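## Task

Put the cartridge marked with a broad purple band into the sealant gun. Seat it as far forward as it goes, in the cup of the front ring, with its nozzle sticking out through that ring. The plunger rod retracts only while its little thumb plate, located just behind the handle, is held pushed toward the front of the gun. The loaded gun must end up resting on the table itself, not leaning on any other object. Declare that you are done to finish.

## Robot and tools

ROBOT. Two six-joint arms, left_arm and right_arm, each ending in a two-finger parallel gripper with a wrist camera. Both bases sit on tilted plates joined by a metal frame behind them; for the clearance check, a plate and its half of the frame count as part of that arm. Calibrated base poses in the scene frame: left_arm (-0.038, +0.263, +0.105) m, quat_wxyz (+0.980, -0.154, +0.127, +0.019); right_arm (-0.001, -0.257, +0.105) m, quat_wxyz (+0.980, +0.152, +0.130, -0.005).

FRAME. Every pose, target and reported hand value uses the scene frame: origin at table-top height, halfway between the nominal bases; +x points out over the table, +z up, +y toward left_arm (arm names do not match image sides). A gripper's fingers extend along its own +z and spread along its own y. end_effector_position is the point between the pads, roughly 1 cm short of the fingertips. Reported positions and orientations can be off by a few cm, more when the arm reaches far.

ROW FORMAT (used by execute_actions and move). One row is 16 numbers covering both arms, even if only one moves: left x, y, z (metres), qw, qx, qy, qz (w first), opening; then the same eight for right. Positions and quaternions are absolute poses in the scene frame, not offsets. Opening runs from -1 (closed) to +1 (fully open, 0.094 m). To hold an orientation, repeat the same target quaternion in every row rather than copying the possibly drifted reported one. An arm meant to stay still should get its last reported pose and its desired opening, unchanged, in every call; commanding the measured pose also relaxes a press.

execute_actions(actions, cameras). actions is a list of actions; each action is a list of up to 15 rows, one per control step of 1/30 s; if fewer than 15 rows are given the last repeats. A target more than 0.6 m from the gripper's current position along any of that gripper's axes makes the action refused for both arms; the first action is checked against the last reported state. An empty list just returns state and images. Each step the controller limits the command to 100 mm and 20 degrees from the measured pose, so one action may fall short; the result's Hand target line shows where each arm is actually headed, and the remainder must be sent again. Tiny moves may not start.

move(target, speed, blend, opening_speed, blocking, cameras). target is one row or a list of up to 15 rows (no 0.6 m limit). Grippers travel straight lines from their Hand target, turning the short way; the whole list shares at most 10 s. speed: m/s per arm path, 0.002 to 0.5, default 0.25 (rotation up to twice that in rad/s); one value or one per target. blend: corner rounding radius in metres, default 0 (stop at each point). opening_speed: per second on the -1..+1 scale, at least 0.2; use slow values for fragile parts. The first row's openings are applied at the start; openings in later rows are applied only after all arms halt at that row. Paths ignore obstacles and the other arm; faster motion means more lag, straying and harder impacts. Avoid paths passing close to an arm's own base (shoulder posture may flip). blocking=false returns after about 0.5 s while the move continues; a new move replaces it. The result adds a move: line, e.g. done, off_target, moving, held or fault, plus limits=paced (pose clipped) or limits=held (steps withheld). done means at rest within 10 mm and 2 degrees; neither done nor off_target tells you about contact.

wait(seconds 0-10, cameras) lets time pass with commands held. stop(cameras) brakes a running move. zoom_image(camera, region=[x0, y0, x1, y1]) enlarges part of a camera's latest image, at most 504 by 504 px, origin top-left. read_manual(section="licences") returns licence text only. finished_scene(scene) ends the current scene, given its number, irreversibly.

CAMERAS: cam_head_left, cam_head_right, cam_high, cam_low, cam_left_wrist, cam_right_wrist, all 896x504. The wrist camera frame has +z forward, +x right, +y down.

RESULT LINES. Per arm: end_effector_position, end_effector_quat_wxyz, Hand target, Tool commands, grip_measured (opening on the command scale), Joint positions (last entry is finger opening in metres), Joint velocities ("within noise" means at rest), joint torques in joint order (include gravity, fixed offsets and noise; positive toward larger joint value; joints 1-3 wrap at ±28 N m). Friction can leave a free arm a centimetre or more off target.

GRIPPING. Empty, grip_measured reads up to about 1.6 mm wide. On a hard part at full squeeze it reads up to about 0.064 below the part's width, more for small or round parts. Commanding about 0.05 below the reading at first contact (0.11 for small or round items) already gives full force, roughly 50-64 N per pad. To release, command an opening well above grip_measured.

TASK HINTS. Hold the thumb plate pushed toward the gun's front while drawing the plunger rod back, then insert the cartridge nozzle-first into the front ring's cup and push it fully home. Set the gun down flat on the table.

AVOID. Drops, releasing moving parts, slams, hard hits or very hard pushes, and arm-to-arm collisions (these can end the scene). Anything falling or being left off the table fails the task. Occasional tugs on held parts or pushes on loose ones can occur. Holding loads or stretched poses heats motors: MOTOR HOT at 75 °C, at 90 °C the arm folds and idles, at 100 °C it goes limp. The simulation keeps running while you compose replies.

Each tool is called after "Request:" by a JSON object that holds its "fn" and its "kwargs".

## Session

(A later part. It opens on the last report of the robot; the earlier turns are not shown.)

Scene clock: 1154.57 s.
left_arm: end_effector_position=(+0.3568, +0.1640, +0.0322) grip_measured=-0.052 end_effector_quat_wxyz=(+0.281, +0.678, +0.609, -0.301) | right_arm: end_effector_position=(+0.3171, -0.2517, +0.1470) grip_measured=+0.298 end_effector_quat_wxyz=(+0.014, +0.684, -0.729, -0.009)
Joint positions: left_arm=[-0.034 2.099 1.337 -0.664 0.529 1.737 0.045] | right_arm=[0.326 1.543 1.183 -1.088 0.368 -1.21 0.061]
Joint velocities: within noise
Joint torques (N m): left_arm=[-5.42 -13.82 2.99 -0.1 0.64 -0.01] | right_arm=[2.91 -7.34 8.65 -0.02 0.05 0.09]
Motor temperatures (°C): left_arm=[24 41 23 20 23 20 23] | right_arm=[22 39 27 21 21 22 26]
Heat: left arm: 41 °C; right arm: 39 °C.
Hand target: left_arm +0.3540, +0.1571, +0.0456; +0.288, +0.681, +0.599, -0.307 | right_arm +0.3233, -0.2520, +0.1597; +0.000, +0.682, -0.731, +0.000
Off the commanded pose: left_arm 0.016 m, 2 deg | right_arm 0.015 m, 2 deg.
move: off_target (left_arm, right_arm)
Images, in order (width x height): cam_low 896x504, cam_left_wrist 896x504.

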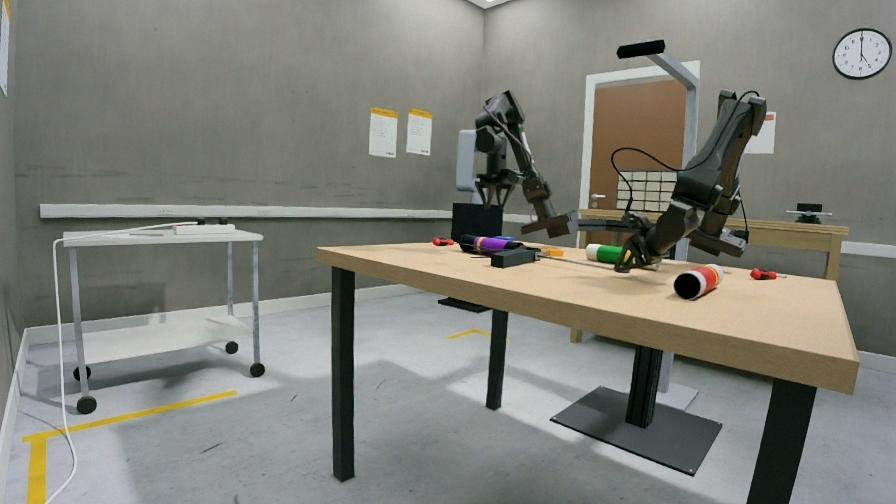

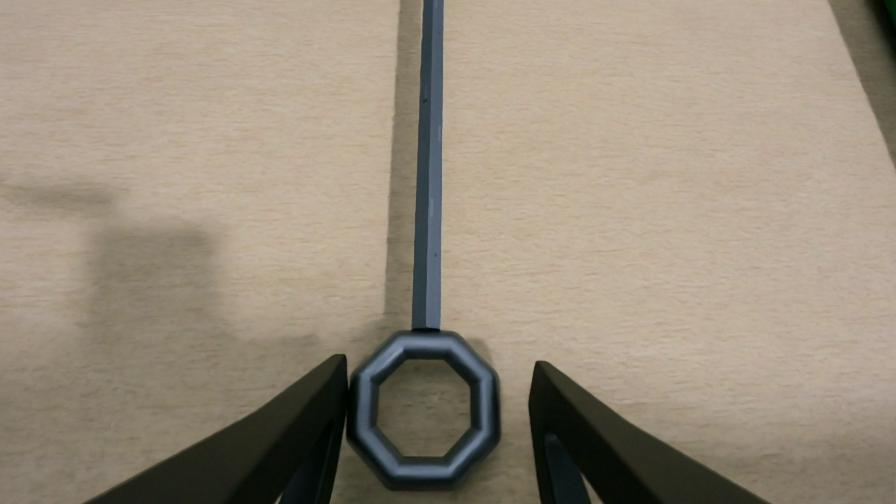

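Request:
{"fn": "move", "kwargs": {"target": [[0.357,0.158,0.046,0.2881,0.6803,0.5988,-0.3063,0.1,0.3235,-0.252,0.16,0.0,-0.6819,0.7314,0.0,0.3],[0.363,0.203,0.086,0.2881,0.6803,0.5988,-0.3063,0.1,0.3235,-0.252,0.16,0.0,-0.6819,0.7314,0.0,0.3],[0.363,0.215,0.13,0.2881,0.6803,0.5988,-0.3063,0.1,0.3235,-0.252,0.16,0.0,-0.6819,0.7314,0.0,0.3]], "speed": 0.08, "cameras": ["all"]}}

Request:
{"fn": "zoom_image", "kwargs": {"camera": "cam_low", "region": [450, 225, 540, 275]}}

Request:
{"fn": "zoom_image", "kwargs": {"camera": "cam_high", "region": [490, 215, 640, 275]}}

Scene clock: 1165.27 s.
left_arm: end_effector_position=(+0.3569, +0.2124, +0.1157) grip_measured=+0.098 end_effector_quat_wxyz=(+0.269, +0.681, +0.605, -0.312) | right_arm: end_effector_position=(+0.3170, -0.2518, +0.1470) grip_measured=+0.298 end_effector_quat_wxyz=(+0.014, +0.684, -0.729, -0.009)
Joint positions: left_arm=[0.02 1.935 1.491 -1.053 0.531 1.816 0.052] | right_arm=[0.326 1.543 1.183 -1.089 0.368 -1.21 0.061]
Joint velocities: within noise
Joint torques (N m): left_arm=[-2.84 -13.24 5.86 -0.23 0.71 0.12] | right_arm=[2.91 -7.34 8.65 -0.02 0.05 0.09]
Motor temperatures (°C): left_arm=[24 42 24 20 23 20 22] | right_arm=[22 39 27 21 21 22 26]
Heat: left arm: 42 °C; right arm: 39 °C.
Hand target: left_arm +0.3628, +0.2149, +0.1298; +0.288, +0.681, +0.599, -0.306 | right_arm +0.3232, -0.2521, +0.1597; +0.000, +0.682, -0.731, +0.000
Off the commanded pose: left_arm 0.016 m, 2 deg | right_arm 0.015 m, 2 deg.
move: off_target (left_arm, right_arm)

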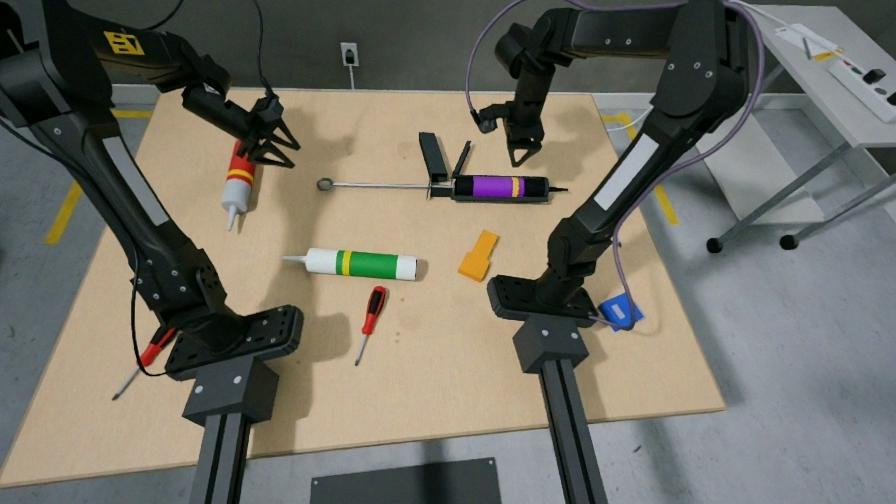

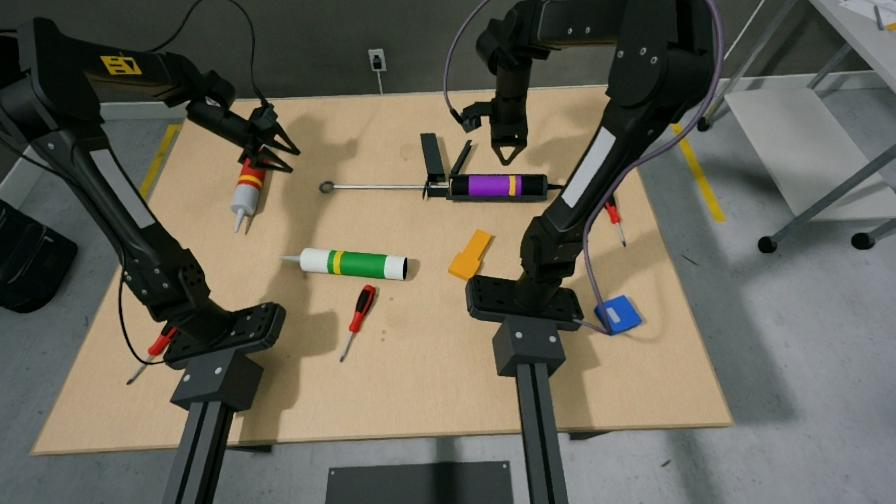

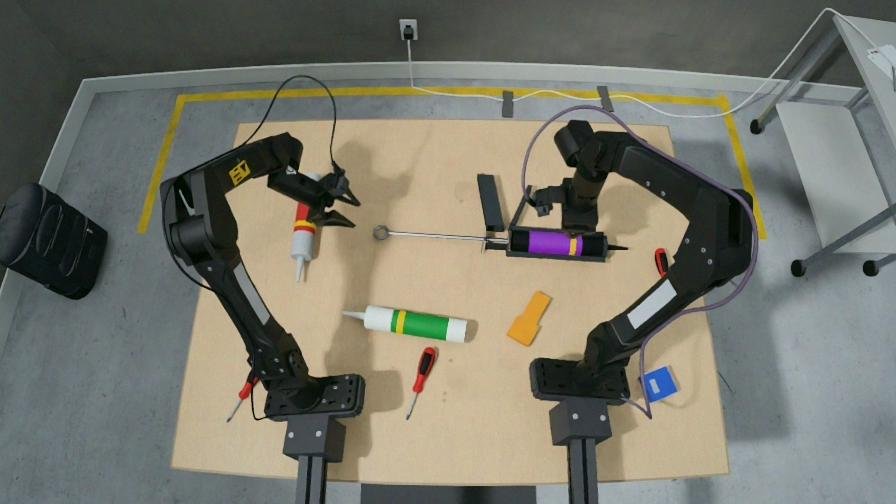

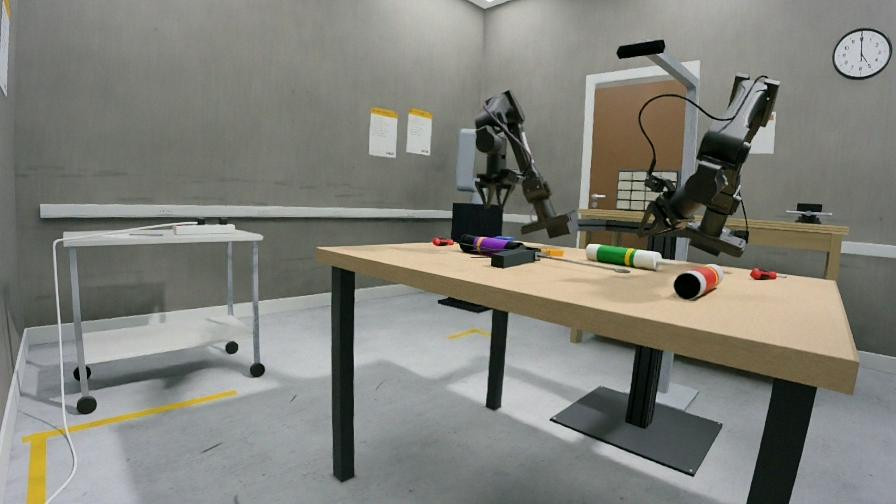

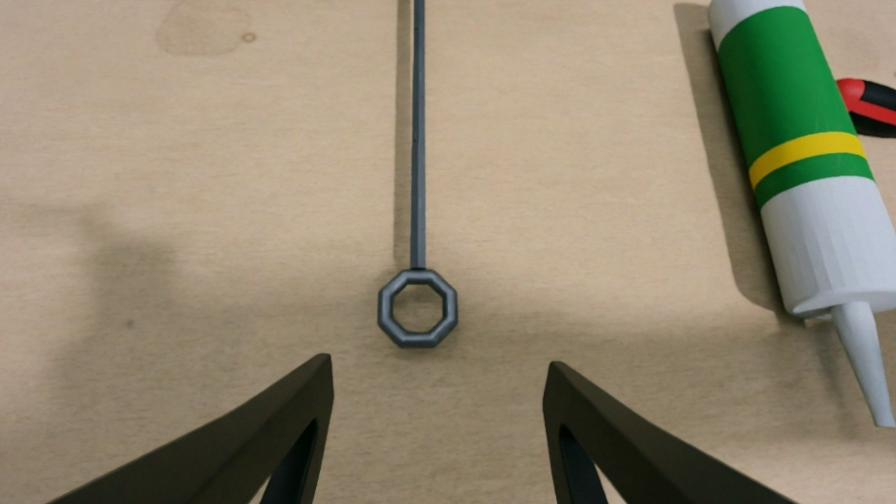

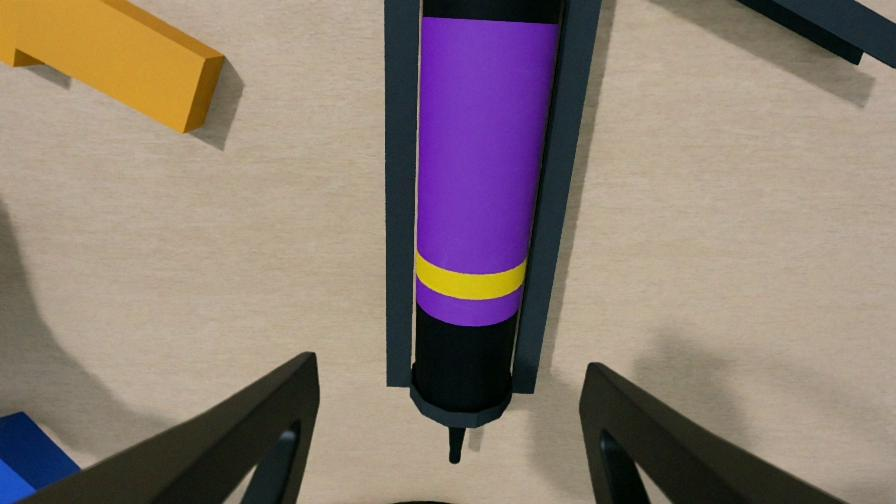

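Scaled by 5.600 from the camera's 896x504 image, which has a finer 1280x720 frame.

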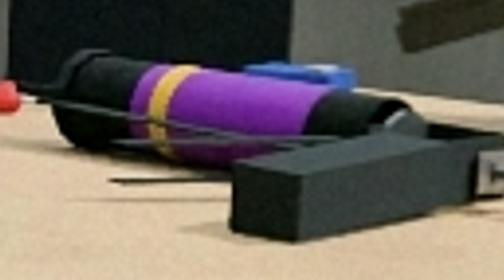

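Scaled by 3.360 from the camera's 896x504 image, which has a finer 1280x720 frame.

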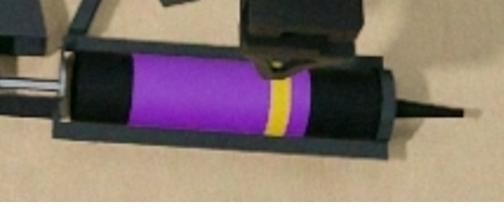

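Request:
{"fn": "finished_scene", "kwargs": {"scene": 2}}

The scene is finished: the task was done.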